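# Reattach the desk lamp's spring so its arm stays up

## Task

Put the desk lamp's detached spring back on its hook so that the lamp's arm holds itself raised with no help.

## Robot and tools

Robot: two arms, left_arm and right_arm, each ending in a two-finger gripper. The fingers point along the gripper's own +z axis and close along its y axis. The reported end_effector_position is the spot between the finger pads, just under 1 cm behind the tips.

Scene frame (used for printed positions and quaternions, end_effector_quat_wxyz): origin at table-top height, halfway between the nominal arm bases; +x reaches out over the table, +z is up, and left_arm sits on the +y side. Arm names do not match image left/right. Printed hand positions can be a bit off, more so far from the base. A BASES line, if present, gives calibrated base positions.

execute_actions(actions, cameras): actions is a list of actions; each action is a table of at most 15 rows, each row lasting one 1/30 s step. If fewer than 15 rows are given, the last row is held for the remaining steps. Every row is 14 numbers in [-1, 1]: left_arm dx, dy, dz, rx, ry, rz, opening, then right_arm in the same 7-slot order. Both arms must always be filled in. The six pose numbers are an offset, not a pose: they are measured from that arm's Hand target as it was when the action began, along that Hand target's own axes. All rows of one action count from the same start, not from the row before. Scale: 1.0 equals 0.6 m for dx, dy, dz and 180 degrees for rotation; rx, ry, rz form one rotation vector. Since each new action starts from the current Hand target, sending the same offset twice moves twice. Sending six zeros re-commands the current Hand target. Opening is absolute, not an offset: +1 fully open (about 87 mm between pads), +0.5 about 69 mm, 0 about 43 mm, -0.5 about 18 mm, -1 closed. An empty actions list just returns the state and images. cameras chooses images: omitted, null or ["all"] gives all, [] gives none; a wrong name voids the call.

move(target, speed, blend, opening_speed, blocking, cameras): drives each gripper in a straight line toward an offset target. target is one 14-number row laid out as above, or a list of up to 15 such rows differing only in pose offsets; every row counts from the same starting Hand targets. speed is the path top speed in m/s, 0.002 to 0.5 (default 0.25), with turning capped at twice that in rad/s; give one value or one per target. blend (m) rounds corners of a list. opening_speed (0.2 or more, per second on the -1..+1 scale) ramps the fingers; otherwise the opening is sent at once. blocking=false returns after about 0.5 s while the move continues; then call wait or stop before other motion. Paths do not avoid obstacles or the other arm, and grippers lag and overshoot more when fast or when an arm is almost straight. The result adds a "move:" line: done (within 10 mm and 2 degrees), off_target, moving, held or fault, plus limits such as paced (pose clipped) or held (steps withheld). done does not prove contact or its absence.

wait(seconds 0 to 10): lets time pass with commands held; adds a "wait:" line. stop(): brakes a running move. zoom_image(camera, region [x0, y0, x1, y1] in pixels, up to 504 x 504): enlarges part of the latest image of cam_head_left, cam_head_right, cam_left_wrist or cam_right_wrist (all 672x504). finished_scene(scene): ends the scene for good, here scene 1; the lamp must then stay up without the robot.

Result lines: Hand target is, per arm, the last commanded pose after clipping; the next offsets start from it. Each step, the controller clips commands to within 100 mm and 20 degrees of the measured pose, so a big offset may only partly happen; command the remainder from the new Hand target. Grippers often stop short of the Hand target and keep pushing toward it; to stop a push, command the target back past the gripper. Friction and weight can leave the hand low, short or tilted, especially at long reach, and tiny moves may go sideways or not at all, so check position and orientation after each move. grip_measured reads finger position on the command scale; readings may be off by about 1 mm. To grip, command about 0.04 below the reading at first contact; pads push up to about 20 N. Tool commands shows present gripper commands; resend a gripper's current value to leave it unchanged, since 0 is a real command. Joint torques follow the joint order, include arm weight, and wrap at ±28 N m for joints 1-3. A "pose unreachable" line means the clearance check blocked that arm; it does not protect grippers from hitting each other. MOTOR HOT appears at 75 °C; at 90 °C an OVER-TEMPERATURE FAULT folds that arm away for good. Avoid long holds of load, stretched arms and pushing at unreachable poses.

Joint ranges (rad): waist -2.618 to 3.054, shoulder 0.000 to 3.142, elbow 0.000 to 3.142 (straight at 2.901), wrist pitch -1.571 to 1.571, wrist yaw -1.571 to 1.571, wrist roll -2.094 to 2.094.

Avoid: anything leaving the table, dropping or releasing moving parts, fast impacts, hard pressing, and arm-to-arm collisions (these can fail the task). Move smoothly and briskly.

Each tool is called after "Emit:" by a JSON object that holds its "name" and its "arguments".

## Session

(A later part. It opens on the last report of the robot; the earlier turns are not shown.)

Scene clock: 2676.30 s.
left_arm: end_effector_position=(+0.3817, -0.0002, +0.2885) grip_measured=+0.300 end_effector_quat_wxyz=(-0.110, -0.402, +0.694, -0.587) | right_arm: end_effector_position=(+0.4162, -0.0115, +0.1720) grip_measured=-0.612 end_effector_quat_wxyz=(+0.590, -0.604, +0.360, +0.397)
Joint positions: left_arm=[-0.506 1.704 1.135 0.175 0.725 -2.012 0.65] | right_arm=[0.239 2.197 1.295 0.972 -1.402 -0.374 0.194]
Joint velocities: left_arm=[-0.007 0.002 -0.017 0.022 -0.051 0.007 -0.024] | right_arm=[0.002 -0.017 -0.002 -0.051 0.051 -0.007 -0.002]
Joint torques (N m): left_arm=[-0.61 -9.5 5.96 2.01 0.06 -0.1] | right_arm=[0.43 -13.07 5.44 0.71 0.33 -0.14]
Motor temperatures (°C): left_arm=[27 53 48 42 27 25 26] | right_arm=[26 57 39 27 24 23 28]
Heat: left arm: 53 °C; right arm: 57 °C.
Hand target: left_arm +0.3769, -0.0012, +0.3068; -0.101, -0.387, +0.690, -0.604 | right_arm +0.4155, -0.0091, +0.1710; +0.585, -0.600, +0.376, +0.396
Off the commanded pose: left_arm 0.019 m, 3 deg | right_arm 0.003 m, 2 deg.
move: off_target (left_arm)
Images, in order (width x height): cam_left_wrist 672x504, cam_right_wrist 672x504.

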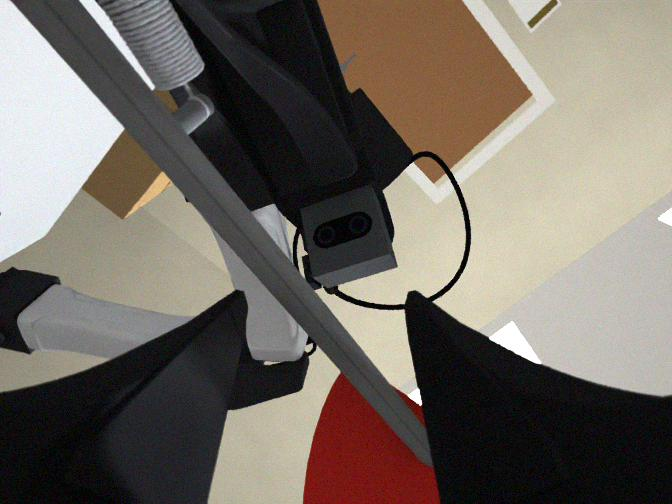

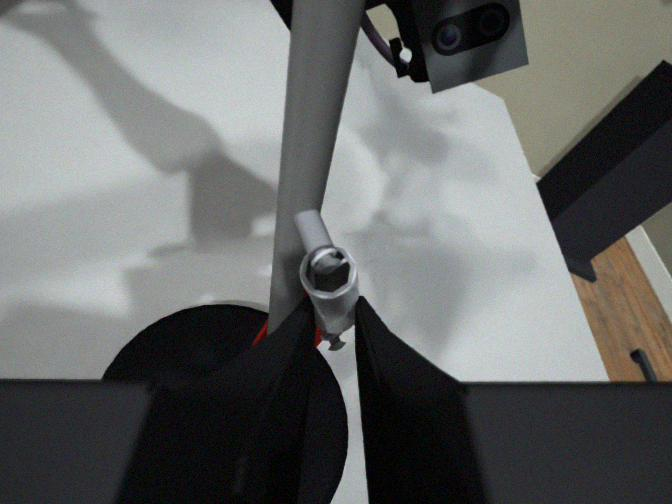

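Emit:
{"name": "move", "arguments": {"target": [0,0,0,0,0,0,0.3,-0.0076,-0.0034,0,0,0,0,-0.95], "speed": 0.02, "cameras": ["cam_right_wrist", "cam_left_wrist"]}}

Emit:
{"name": "zoom_image", "arguments": {"camera": "cam_right_wrist", "region": [305, 310, 365, 360]}}

Emit:
{"name": "zoom_image", "arguments": {"camera": "cam_left_wrist", "region": [60, 0, 230, 160]}}

Scene clock: 2687.10 s.
left_arm: end_effector_position=(+0.3817, -0.0002, +0.2885) grip_measured=+0.300 end_effector_quat_wxyz=(-0.110, -0.402, +0.694, -0.587) | right_arm: end_effector_position=(+0.4149, -0.0117, +0.1730) grip_measured=-0.612 end_effector_quat_wxyz=(+0.586, -0.602, +0.365, +0.401)
Joint positions: left_arm=[-0.506 1.704 1.135 0.175 0.725 -2.012 0.65] | right_arm=[0.239 2.188 1.295 0.94 -1.404 -0.379 0.194]
Joint velocities: left_arm=[-0.012 -0.002 0.027 -0.066 0.037 -0.037 -0.012] | right_arm=[-0.012 -0.007 -0.017 -0.066 0.007 0.022 -0.008]
Joint torques (N m): left_arm=[-0.59 -9.48 5.96 2.01 0.06 -0.1] | right_arm=[0.43 -13.49 6.06 0.75 0.34 -0.14]
Motor temperatures (°C): left_arm=[27 52 48 42 27 25 26] | right_arm=[26 61 40 27 24 23 28]
Heat: left arm: 52 °C; right arm: 61 °C.
Hand target: left_arm +0.3768, -0.0012, +0.3068; -0.101, -0.387, +0.690, -0.604 | right_arm +0.4156, -0.0091, +0.1760; +0.585, -0.600, +0.376, +0.396
Off the commanded pose: left_arm 0.019 m, 3 deg | right_arm 0.004 m, 1 deg.
move: off_target (left_arm)
Images, in order (width x height): cam_left_wrist 672x504, cam_right_wrist 672x504.

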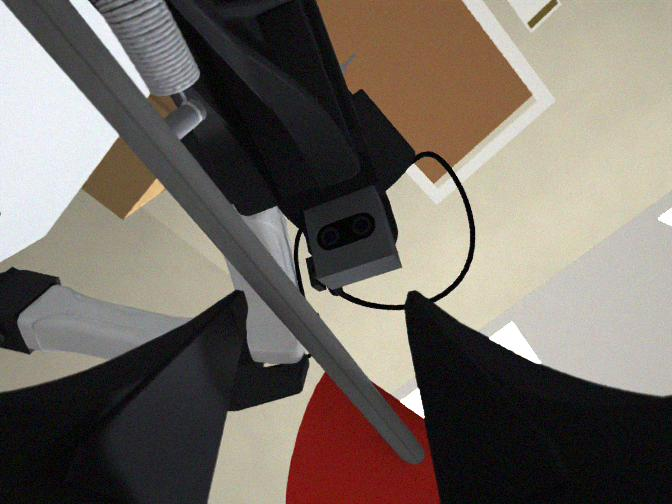

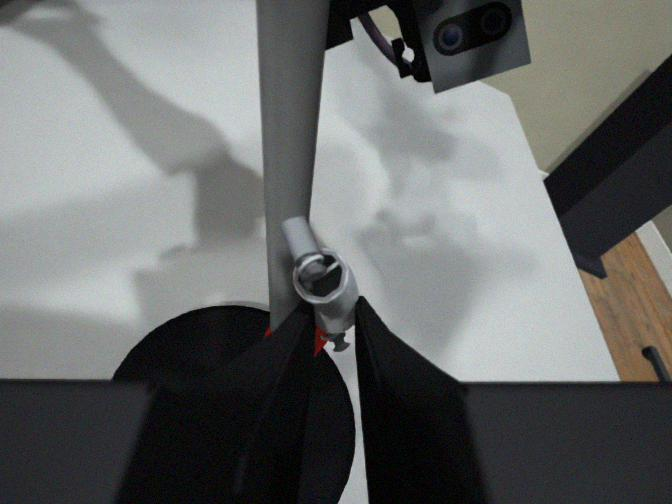

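Scaled by 8.400 from the camera's 672x504 image, which has a finer 960x720 frame.

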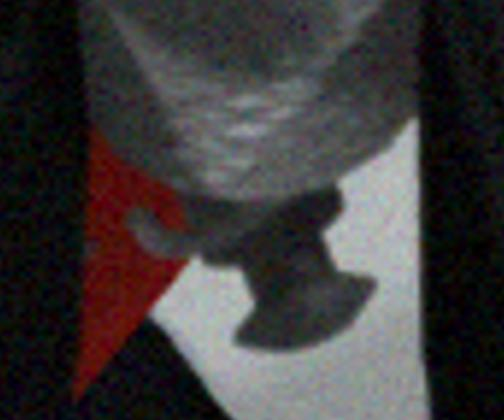

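Scaled by 2.965 from the camera's 672x504 image, which has a finer 960x720 frame.

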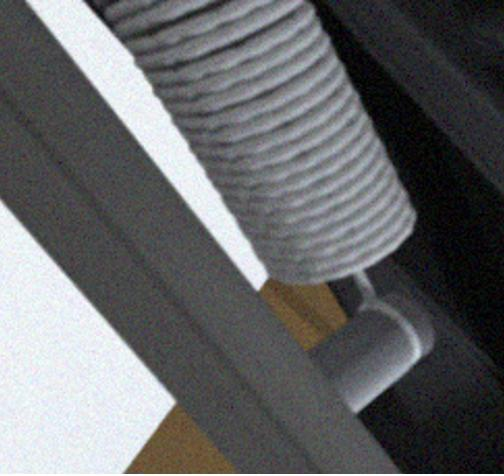

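Emit:
{"name": "zoom_image", "arguments": {"camera": "cam_right_wrist", "region": [315, 325, 355, 355]}}

Scaled by 12.600 from the camera's 672x504 image, which has a finer 960x720 frame.

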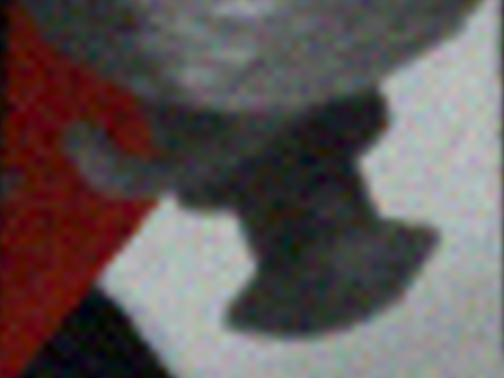

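Emit:
{"name": "zoom_image", "arguments": {"camera": "cam_right_wrist", "region": [318, 328, 350, 352]}}

Scaled by 15.750 from the camera's 672x504 image, which has a finer 960x720 frame.

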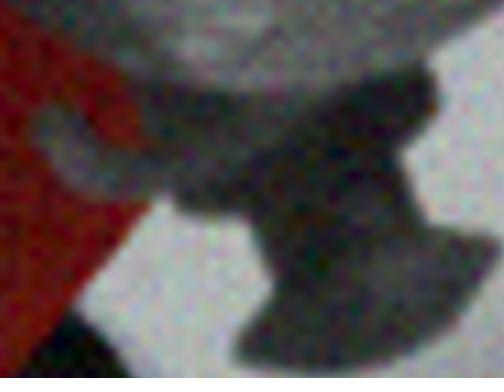

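Emit:
{"name": "move", "arguments": {"target": [0,0,0,0,0,0,0.3,-0.0035,0.0203,-0.0065,0,0,0,-0.95], "speed": 0.03, "cameras": ["cam_right_wrist", "cam_left_wrist"]}}

Emit:
{"name": "zoom_image", "arguments": {"camera": "cam_right_wrist", "region": [300, 310, 380, 370]}}

Emit:
{"name": "zoom_image", "arguments": {"camera": "cam_left_wrist", "region": [60, 0, 230, 160]}}

Scene clock: 2854.10 s.
left_arm: end_effector_position=(+0.3792, -0.0015, +0.2873) grip_measured=+0.300 end_effector_quat_wxyz=(-0.114, -0.400, +0.696, -0.585) | right_arm: end_effector_position=(+0.4056, -0.0143, +0.1697) grip_measured=-0.612 end_effector_quat_wxyz=(+0.585, -0.601, +0.369, +0.400)
Joint positions: left_arm=[-0.509 1.704 1.132 0.174 0.73 -2.012 0.65] | right_arm=[0.239 2.157 1.24 0.939 -1.398 -0.399 0.194]
Joint velocities: left_arm=[-0.007 -0.012 0.007 0.007 -0.037 0.037 -0.006] | right_arm=[-0.022 -0.002 0.012 -0.037 0.022 0.081 -0.008]
Joint torques (N m): left_arm=[-0.28 -9.51 6.19 2.01 0.01 -0.11] | right_arm=[0.14 -13.63 4.92 0.91 0.22 -0.13]
Motor temperatures (°C): left_arm=[27 53 47 41 27 25 26] | right_arm=[26 64 41 28 23 23 28]
Heat: left arm: 53 °C; right arm: 64 °C.
Hand target: left_arm +0.3768, -0.0012, +0.3069; -0.101, -0.387, +0.690, -0.604 | right_arm +0.4037, -0.0135, +0.1732; +0.585, -0.600, +0.376, +0.396
Off the commanded pose: left_arm 0.020 m, 3 deg | right_arm 0.004 m, 1 deg.
move: off_target (left_arm)
Images, in order (width x height): cam_left_wrist 672x504, cam_right_wrist 672x504.

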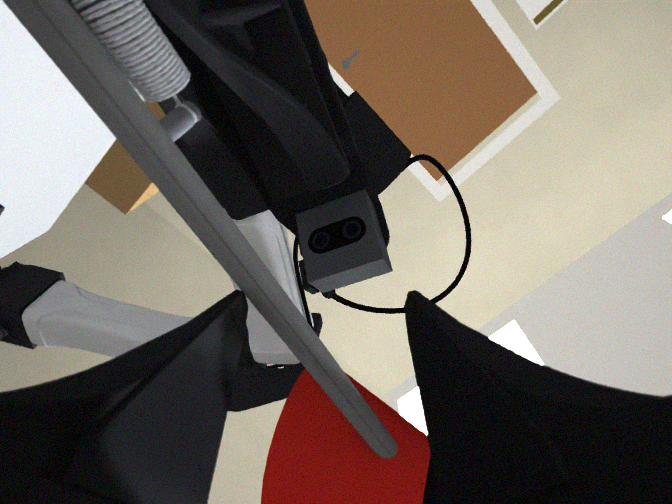

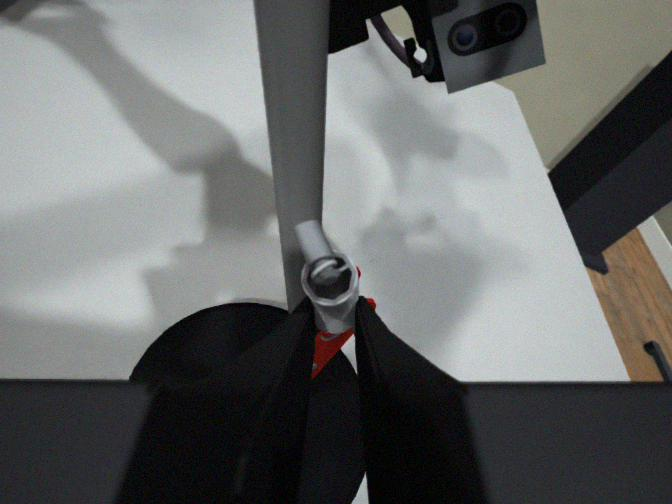

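Scaled by 6.300 from the camera's 672x504 image, which has a finer 960x720 frame.

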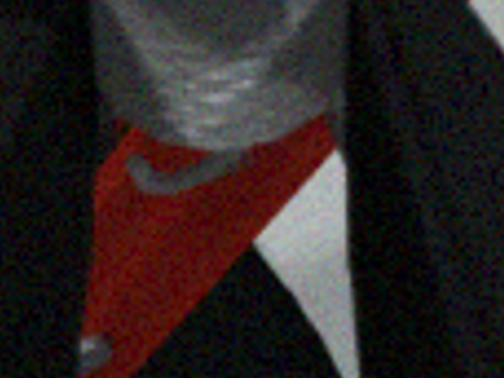

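Scaled by 2.965 from the camera's 672x504 image, which has a finer 960x720 frame.

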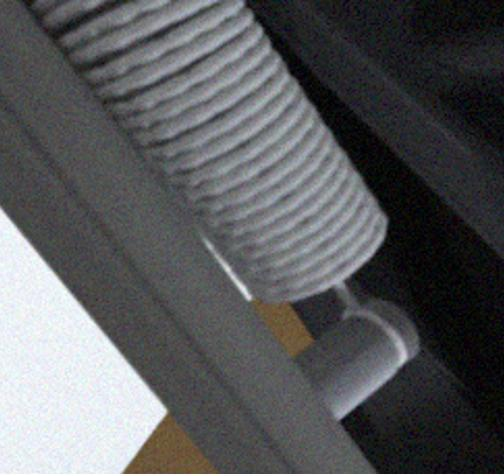

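Emit:
{"name": "move", "arguments": {"target": [0,0,0,0,0,0,0.3,0,0,0,0,0,0,-0.2], "opening_speed": 0.5}}

Emit:
{"name": "zoom_image", "arguments": {"camera": "cam_right_wrist", "region": [220, 160, 450, 400]}}

Scene clock: 3165.60 s.
left_arm: end_effector_position=(+0.3787, -0.0016, +0.2875) grip_measured=+0.300 end_effector_quat_wxyz=(-0.116, -0.399, +0.696, -0.585) | right_arm: end_effector_position=(+0.4067, -0.0147, +0.1660) grip_measured=-0.200 end_effector_quat_wxyz=(+0.582, -0.597, +0.379, +0.401)
Joint positions: left_arm=[-0.509 1.704 1.132 0.174 0.733 -2.012 0.65] | right_arm=[0.239 2.157 1.237 0.914 -1.386 -0.409 0.4]
Joint velocities: left_arm=[0.012 0.002 -0.002 0.007 0.066 0.037 -0.004] | right_arm=[0.017 -0.027 0.007 0.007 0.007 -0.022 -0.004]
Joint torques (N m): left_arm=[-0.27 -9.52 6.2 2.01 -0.02 -0.11] | right_arm=[0.16 -13.9 5.34 1.04 0.08 -0.1]
Motor temperatures (°C): left_arm=[27 54 47 41 27 25 26] | right_arm=[26 77 38 29 23 23 28]
Heat: left arm: 54 °C; right arm: 77 °C. Fold the right arm in close to its base, or ease its load, before you think long.
Hand target: left_arm +0.3768, -0.0012, +0.3069; -0.101, -0.387, +0.690, -0.604 | right_arm +0.4037, -0.0135, +0.1730; +0.585, -0.600, +0.376, +0.396
Off the commanded pose: left_arm 0.019 m, 3 deg | right_arm 0.008 m, 1 deg.
MOTOR HOT: joint 2 (shoulder) of the right arm reports 77 °C; the controller's stop level is 90 °C. To cool a motor, set the load down, stop pushing, or move to a pose that needs little force.
move: off_target (left_arm)

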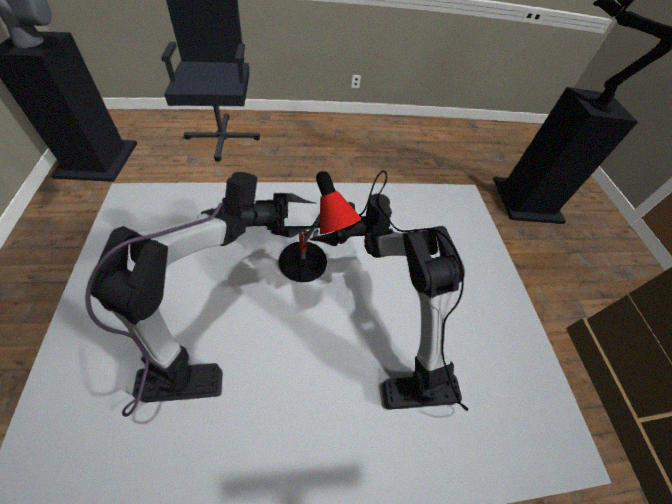

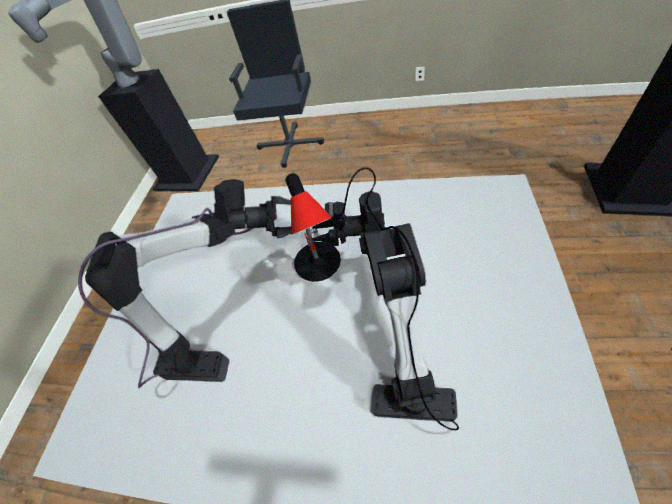

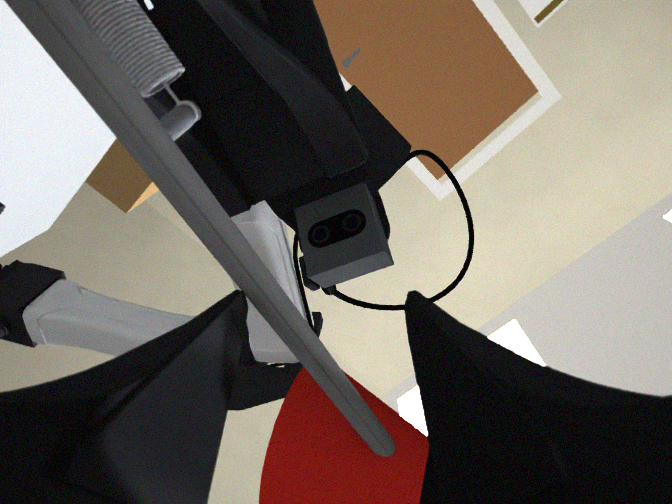

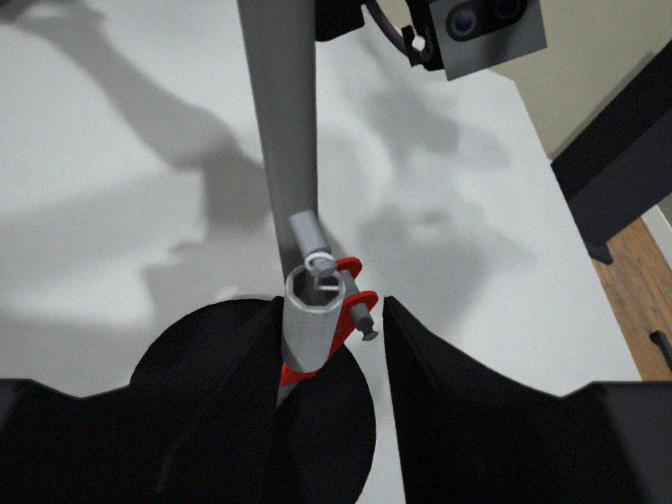

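Scaled by 2.100 from the camera's 672x504 image, which has a finer 960x720 frame.

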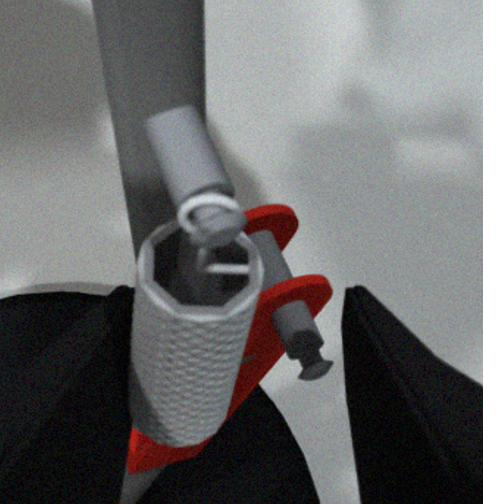

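Emit:
{"name": "execute_actions", "arguments": {"actions": [], "cameras": ["cam_right_wrist"]}}

Scene clock: 3182.77 s.
left_arm: end_effector_position=(+0.3786, -0.0016, +0.2875) grip_measured=+0.300 end_effector_quat_wxyz=(-0.116, -0.399, +0.696, -0.585) | right_arm: end_effector_position=(+0.4067, -0.0147, +0.1659) grip_measured=-0.200 end_effector_quat_wxyz=(+0.582, -0.597, +0.379, +0.400)
Joint positions: left_arm=[-0.509 1.704 1.132 0.174 0.734 -2.012 0.65] | right_arm=[0.239 2.157 1.237 0.914 -1.385 -0.409 0.4]
Joint velocities: left_arm=[0.007 0.002 -0.027 -0.081 0.037 -0.022 -0.009] | right_arm=[0.007 0.012 -0.007 -0.007 -0.066 -0.066 -0.001]
Joint torques (N m): left_arm=[-0.25 -9.52 6.2 2 -0.02 -0.1] | right_arm=[0.17 -13.87 5.33 1.04 0.07 -0.13]
Motor temperatures (°C): left_arm=[27 54 47 41 27 25 26] | right_arm=[26 76 37 29 23 23 27]
Heat: left arm: 54 °C; right arm: 76 °C. Fold the right arm in close to its base, or ease its load, before you think long.
Hand target: left_arm +0.3768, -0.0012, +0.3069; -0.101, -0.387, +0.690, -0.604 | right_arm +0.4037, -0.0135, +0.1730; +0.585, -0.600, +0.376, +0.396
Tool commands: left_gripper/opening=+0.3 right_gripper/opening=-0.2
Off the commanded pose: left_arm 0.019 m, 3 deg | right_arm 0.008 m, 1 deg.
MOTOR HOT: still on. Joint 2 (shoulder) of the right arm reports 76 °C.
Images, in order (width x height): cam_right_wrist 672x504.

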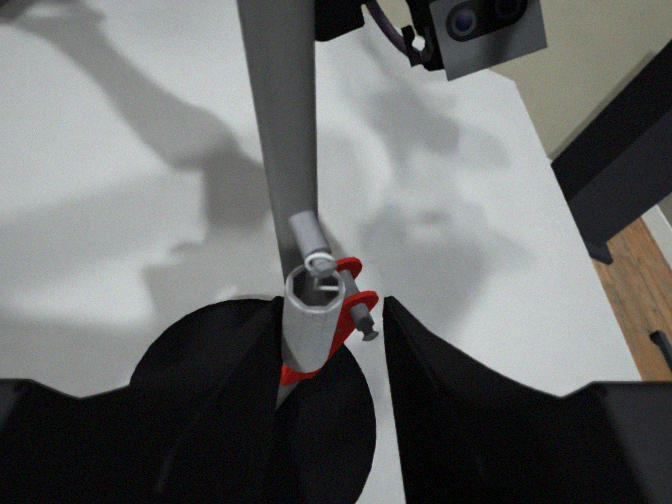

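Emit:
{"name": "move", "arguments": {"target": [[0,0,0,0,0,0,0.3,0,0,-0.0833,0,0,0,0.2],[0,0,0,0,0,0,0.3,0,0,-0.1667,0,0,0,0.2]], "speed": 0.1, "opening_speed": 0.6, "cameras": ["cam_right_wrist"]}}

Scene clock: 3187.13 s.
left_arm: end_effector_position=(+0.3785, -0.0016, +0.2875) grip_measured=+0.300 end_effector_quat_wxyz=(-0.116, -0.399, +0.696, -0.586) | right_arm: end_effector_position=(+0.4112, -0.1120, +0.1616) grip_measured=+0.200 end_effector_quat_wxyz=(+0.587, -0.581, +0.404, +0.394)
Joint positions: left_arm=[-0.509 1.704 1.132 0.174 0.734 -2.012 0.65] | right_arm=[0.016 2.119 1.163 0.914 -1.556 -0.414 0.6]
Joint velocities: left_arm=[-0.012 -0.007 0.002 -0.007 0.037 -0.066 -0.001] | right_arm=[0.007 0.012 0.002 -0.066 -0.022 0.007 -0.004]
Joint torques (N m): left_arm=[-0.28 -9.52 6.19 2.01 -0.02 -0.1] | right_arm=[-0.34 -14.11 5.08 1.18 -0.08 -0.18]
Motor temperatures (°C): left_arm=[27 54 47 41 27 25 26] | right_arm=[26 76 37 29 23 23 27]
Heat: left arm: 54 °C; right arm: 76 °C. Fold the right arm in close to its base, or ease its load, before you think long.
Hand target: left_arm +0.3769, -0.0012, +0.3069; -0.100, -0.387, +0.690, -0.604 | right_arm +0.4080, -0.1131, +0.1735; +0.585, -0.599, +0.376, +0.397
Off the commanded pose: left_arm 0.019 m, 3 deg | right_arm 0.012 m, 4 deg.
MOTOR HOT: still on. Joint 2 (shoulder) of the right arm reports 76 °C.
joint sent to its limit (right arm) — joint 5 (wrist yaw), lower limit. The joint targets are off in orientation, not in position.
move: off_target (left_arm, right_arm)
Images, in order (width x height): cam_right_wrist 672x504.

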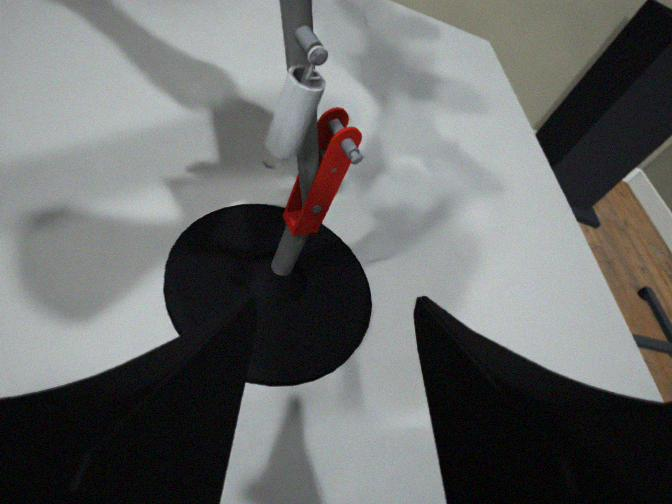

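Emit:
{"name": "zoom_image", "arguments": {"camera": "cam_right_wrist", "region": [200, 0, 440, 240]}}

Emit:
{"name": "zoom_image", "arguments": {"camera": "cam_right_wrist", "region": [250, 20, 380, 180]}}

Scaled by 2.100 from the camera's 672x504 image, which has a finer 960x720 frame.

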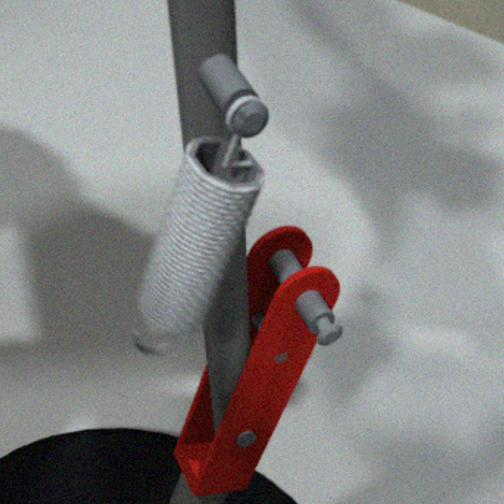

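Scaled by 3.150 from the camera's 672x504 image, which has a finer 960x720 frame.

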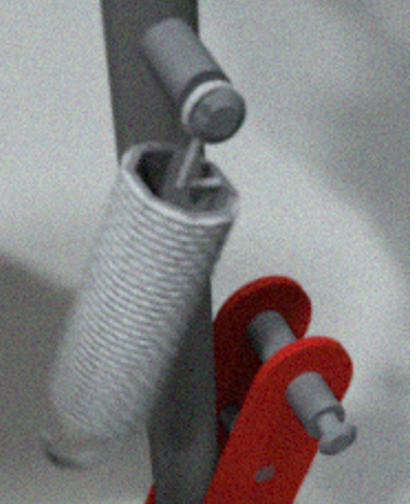

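Emit:
{"name": "move", "arguments": {"target": [0,0,0,0,0,0,0.3,-0.134,0.305,-0.02,0,0,0,0.2], "speed": 0.2, "cameras": ["cam_right_wrist", "cam_left_wrist", "cam_head_right"]}}

Scene clock: 3201.70 s.
left_arm: end_effector_position=(+0.3785, -0.0016, +0.2875) grip_measured=+0.300 end_effector_quat_wxyz=(-0.116, -0.399, +0.696, -0.586) | right_arm: end_effector_position=(+0.2110, -0.1315, +0.1752) grip_measured=+0.200 end_effector_quat_wxyz=(+0.612, -0.577, +0.410, +0.353)
Joint positions: left_arm=[-0.509 1.704 1.132 0.174 0.734 -2.012 0.65] | right_arm=[-0.069 1.324 0.292 0.938 -1.562 -0.525 0.6]
Joint velocities: left_arm=[0.002 0.002 -0.002 0.007 -0.022 0.022 -0.001] | right_arm=[-0.007 -0.017 -0.002 -0.007 0.037 0.051 -0.006]
Joint torques (N m): left_arm=[-0.28 -9.54 6.2 2.01 -0.02 -0.1] | right_arm=[-0.9 -4.25 4.79 1.03 -0.04 0.09]
Motor temperatures (°C): left_arm=[27 54 47 41 27 25 26] | right_arm=[26 75 37 29 23 23 27]
Heat: left arm: 54 °C; right arm: 75 °C. Fold the right arm in close to its base, or ease its load, before you think long.
Hand target: left_arm +0.3769, -0.0012, +0.3069; -0.100, -0.387, +0.690, -0.604 | right_arm +0.2086, -0.1340, +0.1738; +0.585, -0.599, +0.376, +0.397
Off the commanded pose: left_arm 0.019 m, 3 deg | right_arm 0.003 m, 8 deg.
MOTOR HOT: still on. Joint 2 (shoulder) of the right arm reports 75 °C.
joint read past its limit (right arm) — joint 5 (wrist yaw), lower limit.
joint sent to its limit (right arm) — joint 5 (wrist yaw), lower limit. The joint targets are off in orientation, not in position.
move: off_target (left_arm, right_arm)
Images, in order (width x height): cam_head_right 672x504, cam_left_wrist 672x504, cam_right_wrist 672x504.

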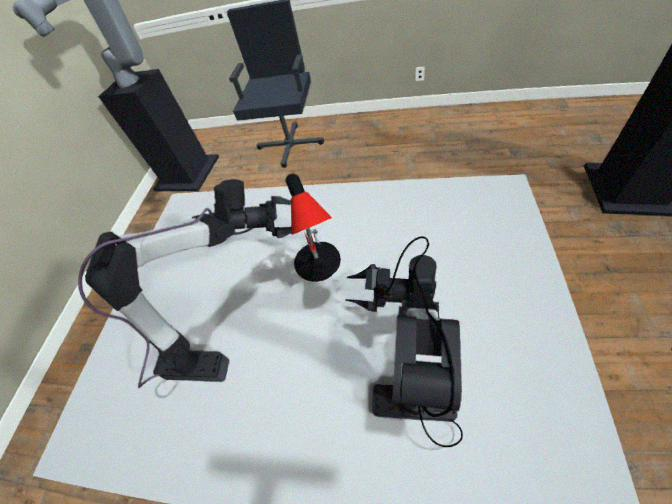

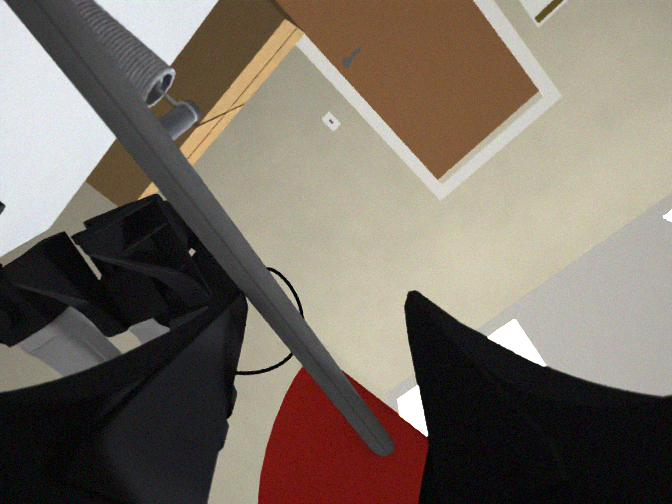

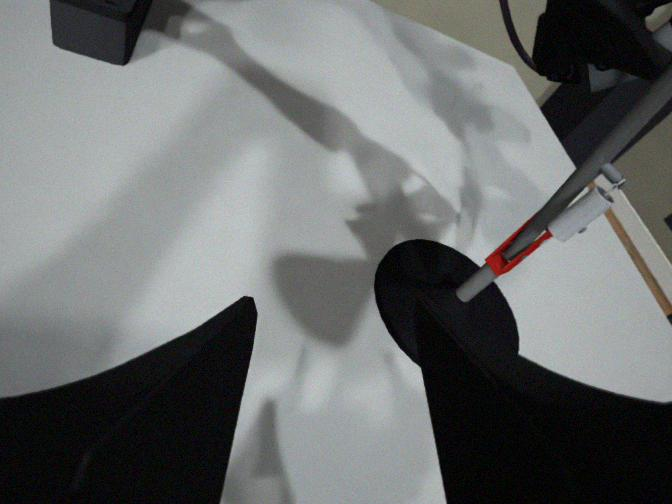

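Emit:
{"name": "move", "arguments": {"target": [[0,0,0,0,0,0,0.3,0,0,0,0.1705,-0.1115,0.6138,0.2],[0,0,0,0,0,0,0.3,0.1256,-0.3323,0.0641,0.1705,-0.1115,0.6138,0.2]], "speed": 0.25, "cameras": ["cam_right_wrist", "cam_head_right"]}}

Emit:
{"name": "zoom_image", "arguments": {"camera": "cam_right_wrist", "region": [200, 60, 504, 300]}}

Scene clock: 3292.07 s.
left_arm: end_effector_position=(+0.3785, -0.0016, +0.2875) grip_measured=+0.300 end_effector_quat_wxyz=(-0.116, -0.399, +0.696, -0.586) | right_arm: end_effector_position=(+0.4142, -0.0895, +0.1806) grip_measured=+0.200 end_effector_quat_wxyz=(+0.174, +0.181, +0.686, +0.683)
Joint positions: left_arm=[-0.509 1.704 1.132 0.174 0.734 -2.012 0.65] | right_arm=[0.077 2.102 1.014 1.076 -1.003 1.569 0.6]
Joint velocities: left_arm=[-0.007 -0.007 -0.002 -0.037 0.066 0.066 -0.004] | right_arm=[-0.007 -0.002 0.017 -0.051 0.022 0.051 0.001]
Joint torques (N m): left_arm=[-0.27 -9.54 6.2 2 -0.03 -0.11] | right_arm=[0.31 -9.91 8.88 1.34 0.07 -0.14]
Motor temperatures (°C): left_arm=[27 55 47 41 27 25 26] | right_arm=[26 52 37 30 23 23 26]
Heat: left arm: 55 °C; right arm: 52 °C.
Hand target: left_arm +0.3768, -0.0012, +0.3069; -0.101, -0.387, +0.690, -0.604 | right_arm +0.4194, -0.0865, +0.1846; +0.178, +0.176, +0.685, +0.684
Off the commanded pose: left_arm 0.019 m, 3 deg | right_arm 0.008 m, 1 deg.
MOTOR HOT: cleared for the motors of the right arm.
move: off_target (left_arm)
Images, in order (width x height): cam_head_right 672x504, cam_right_wrist 672x504.

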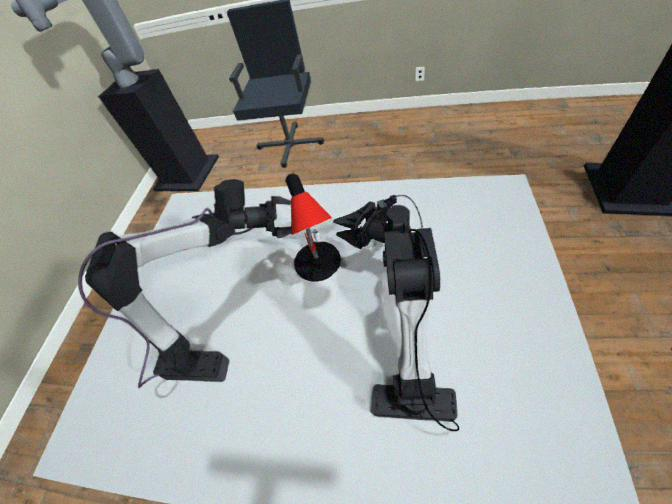

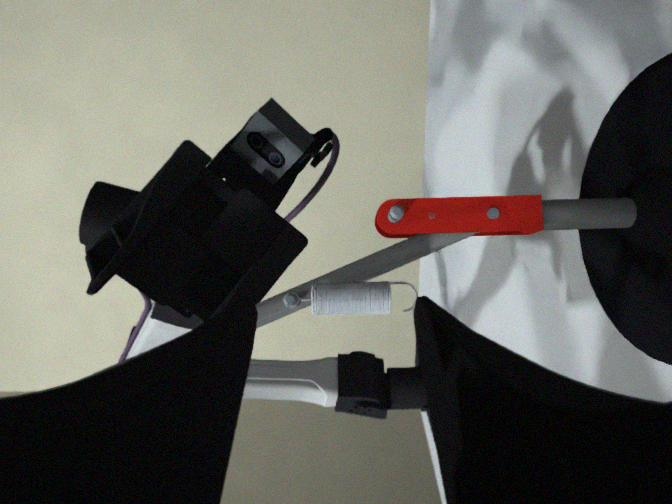

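Scaled by 1.658 from the camera's 672x504 image, which has a finer 960x720 frame.

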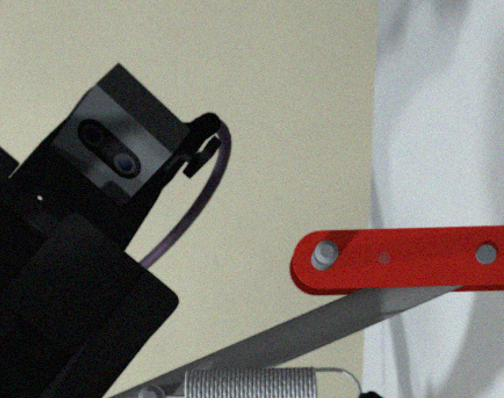

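Emit:
{"name": "zoom_image", "arguments": {"camera": "cam_right_wrist", "region": [270, 190, 430, 330]}}

Emit:
{"name": "zoom_image", "arguments": {"camera": "cam_right_wrist", "region": [370, 190, 520, 330]}}

Scaled by 3.150 from the camera's 672x504 image, which has a finer 960x720 frame.

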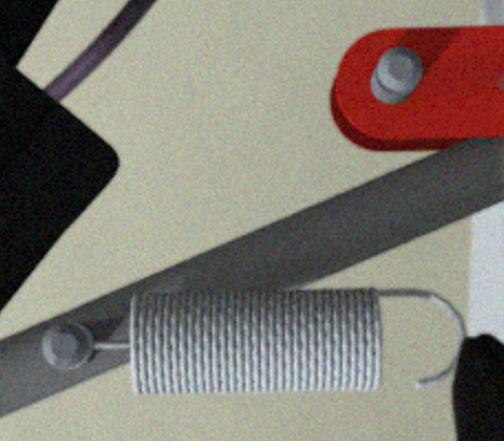

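Scaled by 3.360 from the camera's 672x504 image, which has a finer 960x720 frame.

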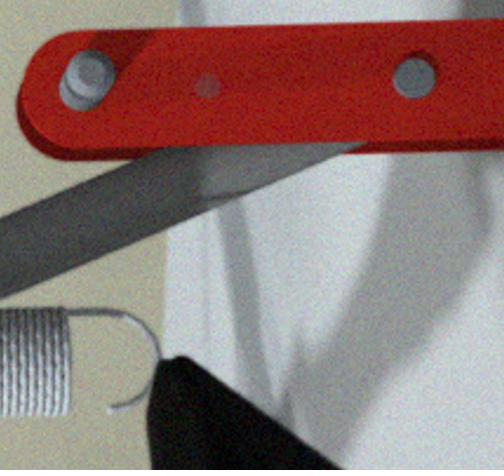

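Emit:
{"name": "move", "arguments": {"target": [0,0,0,0,0,0,0.3,0,0.05,0,0,0,0,0.2], "speed": 0.1, "cameras": ["cam_right_wrist"]}}

Emit:
{"name": "zoom_image", "arguments": {"camera": "cam_right_wrist", "region": [320, 180, 560, 340]}}

Scene clock: 3319.47 s.
left_arm: end_effector_position=(+0.3785, -0.0016, +0.2875) grip_measured=+0.300 end_effector_quat_wxyz=(-0.116, -0.399, +0.696, -0.586) | right_arm: end_effector_position=(+0.4170, -0.0893, +0.1966) grip_measured=+0.200 end_effector_quat_wxyz=(+0.165, +0.191, +0.689, +0.680)
Joint positions: left_arm=[-0.509 1.704 1.132 0.174 0.734 -2.012 0.65] | right_arm=[0.077 2.052 1.042 0.97 -1.003 1.569 0.6]
Joint velocities: left_arm=[0.002 0.012 -0.007 -0.051 -0.037 -0.022 -0.009] | right_arm=[0.007 -0.007 0.002 0.007 -0.051 -0.022 -0.009]
Joint torques (N m): left_arm=[-0.27 -9.52 6.2 2.01 -0.03 -0.1] | right_arm=[0.32 -13.12 8.95 1.36 0.05 -0.13]
Motor temperatures (°C): left_arm=[27 55 47 41 27 25 26] | right_arm=[26 57 40 31 23 23 26]
Heat: left arm: 55 °C; right arm: 57 °C.
Hand target: left_arm +0.3768, -0.0012, +0.3069; -0.101, -0.387, +0.690, -0.604 | right_arm +0.4197, -0.0865, +0.2144; +0.178, +0.176, +0.685, +0.684
Off the commanded pose: left_arm 0.019 m, 3 deg | right_arm 0.018 m, 2 deg.
move: off_target (left_arm, right_arm)
Images, in order (width x height): cam_right_wrist 672x504.

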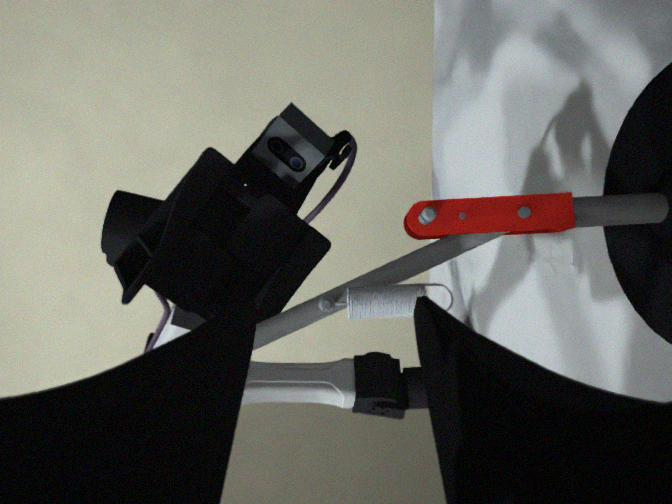

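Scaled by 2.100 from the camera's 672x504 image, which has a finer 960x720 frame.

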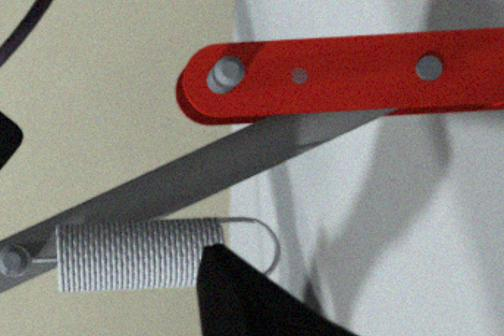

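Emit:
{"name": "move", "arguments": {"target": [0,0,0,0,0,0,0.3,0,-0.125,0,0,0,0,0.2], "speed": 0.1, "cameras": ["cam_right_wrist"]}}

Emit:
{"name": "zoom_image", "arguments": {"camera": "cam_right_wrist", "region": [160, 180, 400, 340]}}

Scene clock: 3331.73 s.
left_arm: end_effector_position=(+0.3785, -0.0016, +0.2875) grip_measured=+0.300 end_effector_quat_wxyz=(-0.116, -0.399, +0.696, -0.586) | right_arm: end_effector_position=(+0.4214, -0.0891, +0.1417) grip_measured=+0.200 end_effector_quat_wxyz=(+0.175, +0.181, +0.686, +0.683)
Joint positions: left_arm=[-0.509 1.704 1.132 0.174 0.734 -2.012 0.65] | right_arm=[0.077 2.24 1.036 1.191 -1.002 1.567 0.6]
Joint velocities: left_arm=[-0.007 -0.007 0.002 -0.007 0.007 -0.037 -0.004] | right_arm=[0.007 -0.012 -0.002 0.007 0.051 -0.051 -0.001]
Joint torques (N m): left_arm=[-0.27 -9.54 6.19 2 -0.03 -0.1] | right_arm=[0.31 -10.58 4.68 1.66 0.06 -0.14]
Motor temperatures (°C): left_arm=[27 55 47 41 27 25 26] | right_arm=[26 59 40 31 23 23 26]
Heat: left arm: 55 °C; right arm: 59 °C.
Hand target: left_arm +0.3768, -0.0012, +0.3069; -0.101, -0.387, +0.690, -0.604 | right_arm +0.4192, -0.0866, +0.1400; +0.178, +0.177, +0.685, +0.684
Off the commanded pose: left_arm 0.019 m, 3 deg | right_arm 0.004 m, 1 deg.
move: off_target (left_arm)
Images, in order (width x height): cam_right_wrist 672x504.

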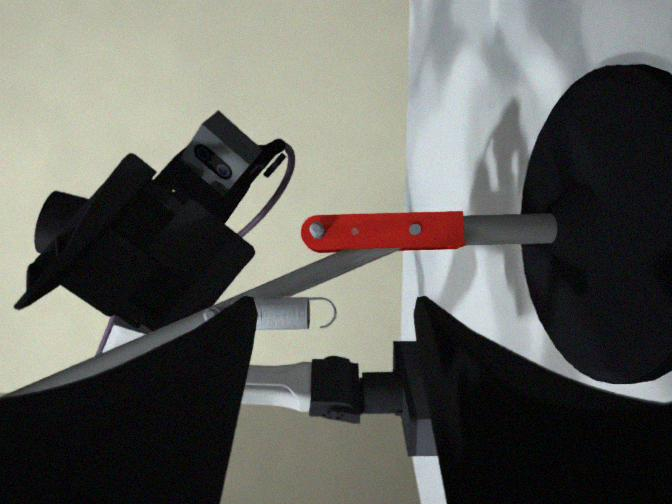

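Scaled by 2.100 from the camera's 672x504 image, which has a finer 960x720 frame.

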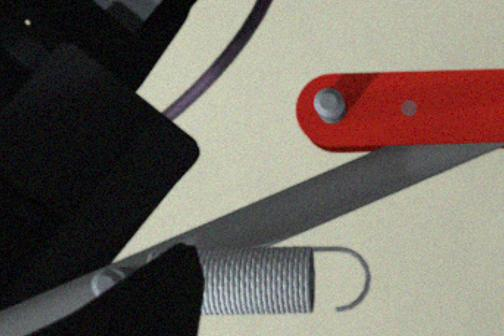

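Emit:
{"name": "move", "arguments": {"target": [0,0,0,0,0,0,0.3,-0.126,0.072,-0.109,0,0,0,0.2], "speed": 0.15, "cameras": ["cam_right_wrist"]}}

Emit:
{"name": "zoom_image", "arguments": {"camera": "cam_right_wrist", "region": [280, 160, 520, 320]}}

Scene clock: 3349.80 s.
left_arm: end_effector_position=(+0.3785, -0.0016, +0.2875) grip_measured=+0.300 end_effector_quat_wxyz=(-0.116, -0.399, +0.696, -0.586) | right_arm: end_effector_position=(+0.4517, -0.1786, +0.1693) grip_measured=+0.200 end_effector_quat_wxyz=(+0.169, +0.189, +0.685, +0.683)
Joint positions: left_arm=[-0.509 1.704 1.132 0.174 0.734 -2.012 0.65] | right_arm=[-0.134 2.24 1.212 1 -1.21 1.571 0.6]
Joint velocities: left_arm=[-0.017 0.017 0.002 -0.007 -0.007 0.022 -0.001] | right_arm=[-0.022 0.002 -0.012 -0.037 0.007 -0.007 -0.014]
Joint torques (N m): left_arm=[-0.27 -9.54 6.2 2 -0.02 -0.1] | right_arm=[-0.35 -13.57 8.77 1.26 -0.05 -0.11]
Motor temperatures (°C): left_arm=[27 55 47 41 27 25 26] | right_arm=[26 61 39 33 23 23 26]
Heat: left arm: 55 °C; right arm: 61 °C.
Hand target: left_arm +0.3768, -0.0012, +0.3069; -0.101, -0.387, +0.690, -0.604 | right_arm +0.4549, -0.1797, +0.1831; +0.178, +0.177, +0.685, +0.685
Off the commanded pose: left_arm 0.019 m, 3 deg | right_arm 0.014 m, 2 deg.
move: off_target (left_arm, right_arm)
Images, in order (width x height): cam_right_wrist 672x504.

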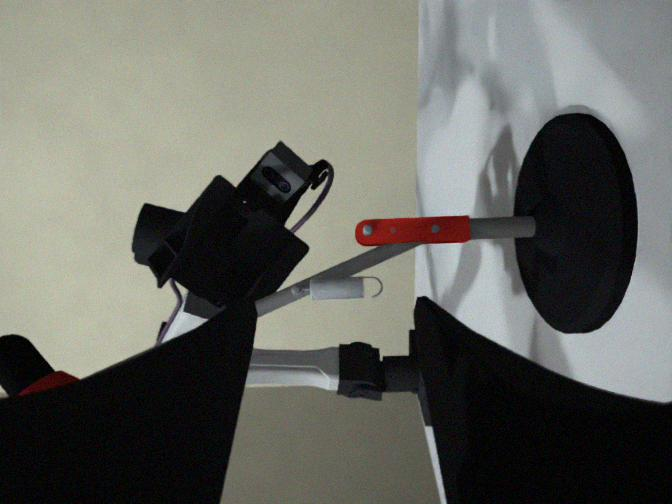

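Scaled by 2.100 from the camera's 672x504 image, which has a finer 960x720 frame.

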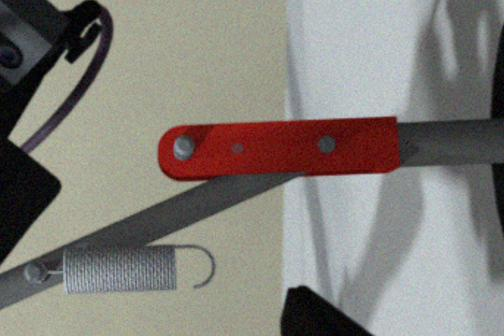

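Emit:
{"name": "move", "arguments": {"target": [[0,0,0,0,0,0,0.3,0.1323,0.0117,-0.0543,-0.0352,0,-0.499,0.2],[0,0,0,0,0,0,0.3,0.2987,0.0037,0.0285,-0.0696,0,-0.987,0.2]], "speed": 0.3, "cameras": ["cam_right_wrist", "cam_head_right"]}}

Emit:
{"name": "zoom_image", "arguments": {"camera": "cam_right_wrist", "region": [200, 150, 440, 310]}}

Scene clock: 3458.40 s.
left_arm: end_effector_position=(+0.3785, -0.0016, +0.2875) grip_measured=+0.300 end_effector_quat_wxyz=(-0.116, -0.399, +0.696, -0.586) | right_arm: end_effector_position=(+0.3079, -0.0818, +0.1838) grip_measured=+0.200 end_effector_quat_wxyz=(+0.698, -0.692, +0.143, -0.116)
Joint positions: left_arm=[-0.509 1.704 1.132 0.174 0.734 -2.012 0.65] | right_arm=[0.252 1.671 0.36 1.314 -0.969 -1.529 0.6]
Joint velocities: left_arm=[-0.002 -0.002 -0.002 0.022 -0.066 -0.066 -0.001] | right_arm=[-0.007 0.002 -0.017 -0.007 0.022 -0.081 0.001]
Joint torques (N m): left_arm=[-0.27 -9.52 6.19 2.01 -0.03 -0.11] | right_arm=[0.46 -7.32 4.11 1.19 0.09 -0.09]
Motor temperatures (°C): left_arm=[27 55 46 41 27 25 26] | right_arm=[26 71 44 31 23 23 25]
Heat: left arm: 55 °C; right arm: 71 °C.
Hand target: left_arm +0.3768, -0.0012, +0.3069; -0.101, -0.387, +0.690, -0.604 | right_arm +0.3047, -0.0804, +0.1856; +0.697, -0.693, +0.139, -0.118
Off the commanded pose: left_arm 0.019 m, 3 deg | right_arm 0.004 m, 0 deg.
move: off_target (left_arm)
Images, in order (width x height): cam_head_right 672x504, cam_right_wrist 672x504.

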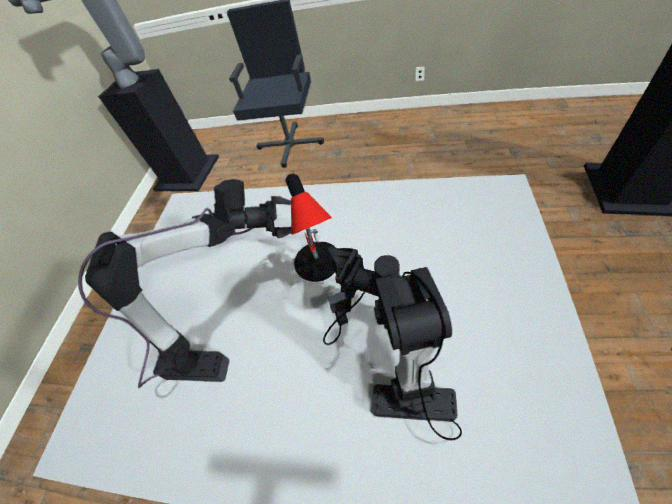

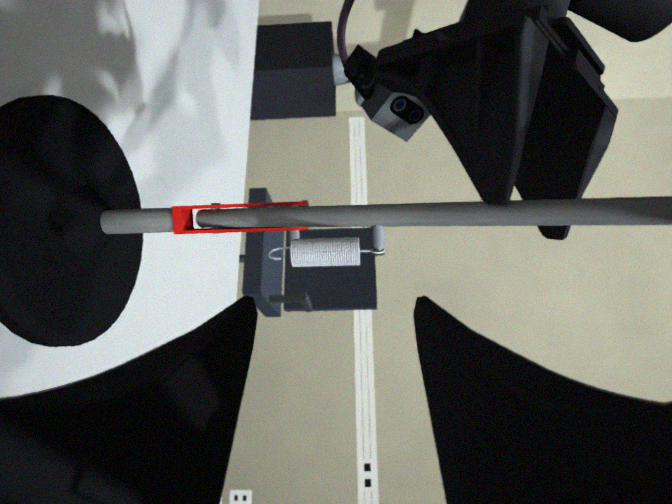

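Scaled by 2.100 from the camera's 672x504 image, which has a finer 960x720 frame.

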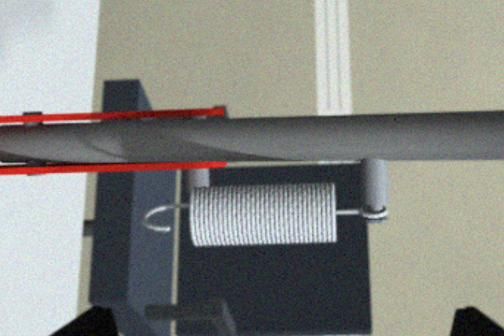

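Emit:
{"name": "move", "arguments": {"target": [-0.0268,-0.0293,-0.0025,0,0,0,0.3,0,0,0,0,0,0,0.2], "speed": 0.04, "cameras": ["cam_right_wrist"]}}

Emit:
{"name": "zoom_image", "arguments": {"camera": "cam_right_wrist", "region": [200, 150, 440, 310]}}

Scene clock: 3508.97 s.
left_arm: end_effector_position=(+0.3947, +0.0075, +0.3029) grip_measured=+0.300 end_effector_quat_wxyz=(-0.105, -0.394, +0.690, -0.598) | right_arm: end_effector_position=(+0.3051, -0.0821, +0.1761) grip_measured=+0.199 end_effector_quat_wxyz=(+0.693, -0.698, +0.149, -0.108)
Joint positions: left_arm=[-0.472 1.718 1.189 0.158 0.756 -2.004 0.65] | right_arm=[0.252 1.671 0.349 1.291 -0.971 -1.541 0.6]
Joint velocities: left_arm=[0.017 -0.012 -0.022 -0.007 0.022 0.022 0.001] | right_arm=[-0.022 0.002 -0.012 -0.022 -0.022 -0.007 -0.011]
Joint torques (N m): left_arm=[0.66 -6.53 8.21 1.75 0.16 0.04] | right_arm=[0.46 -7.41 5.08 1.44 0.1 0.04]
Motor temperatures (°C): left_arm=[27 55 46 40 27 25 26] | right_arm=[26 56 39 31 23 23 25]
Heat: left arm: 55 °C; right arm: 56 °C.
Hand target: left_arm +0.3988, +0.0076, +0.3107; -0.101, -0.387, +0.690, -0.604 | right_arm +0.3047, -0.0804, +0.1855; +0.697, -0.694, +0.139, -0.118
Off the commanded pose: left_arm 0.009 m, 1 deg | right_arm 0.010 m, 2 deg.
move: done
Images, in order (width x height): cam_right_wrist 672x504.

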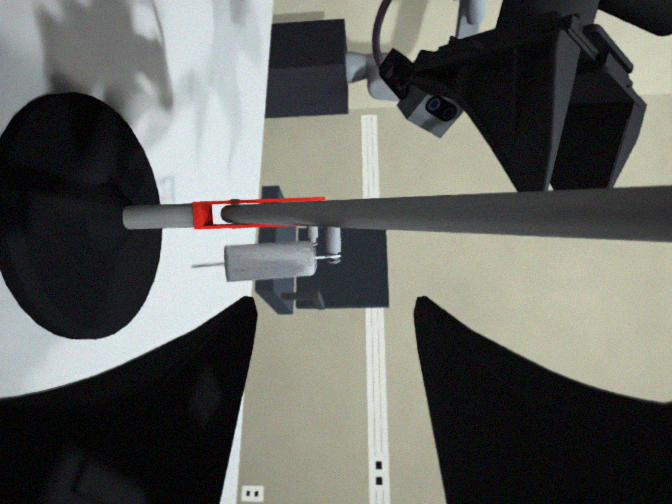

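Scaled by 2.100 from the camera's 672x504 image, which has a finer 960x720 frame.

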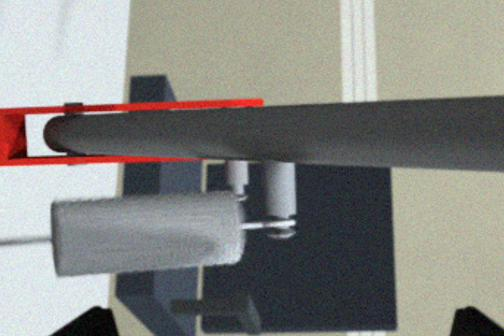

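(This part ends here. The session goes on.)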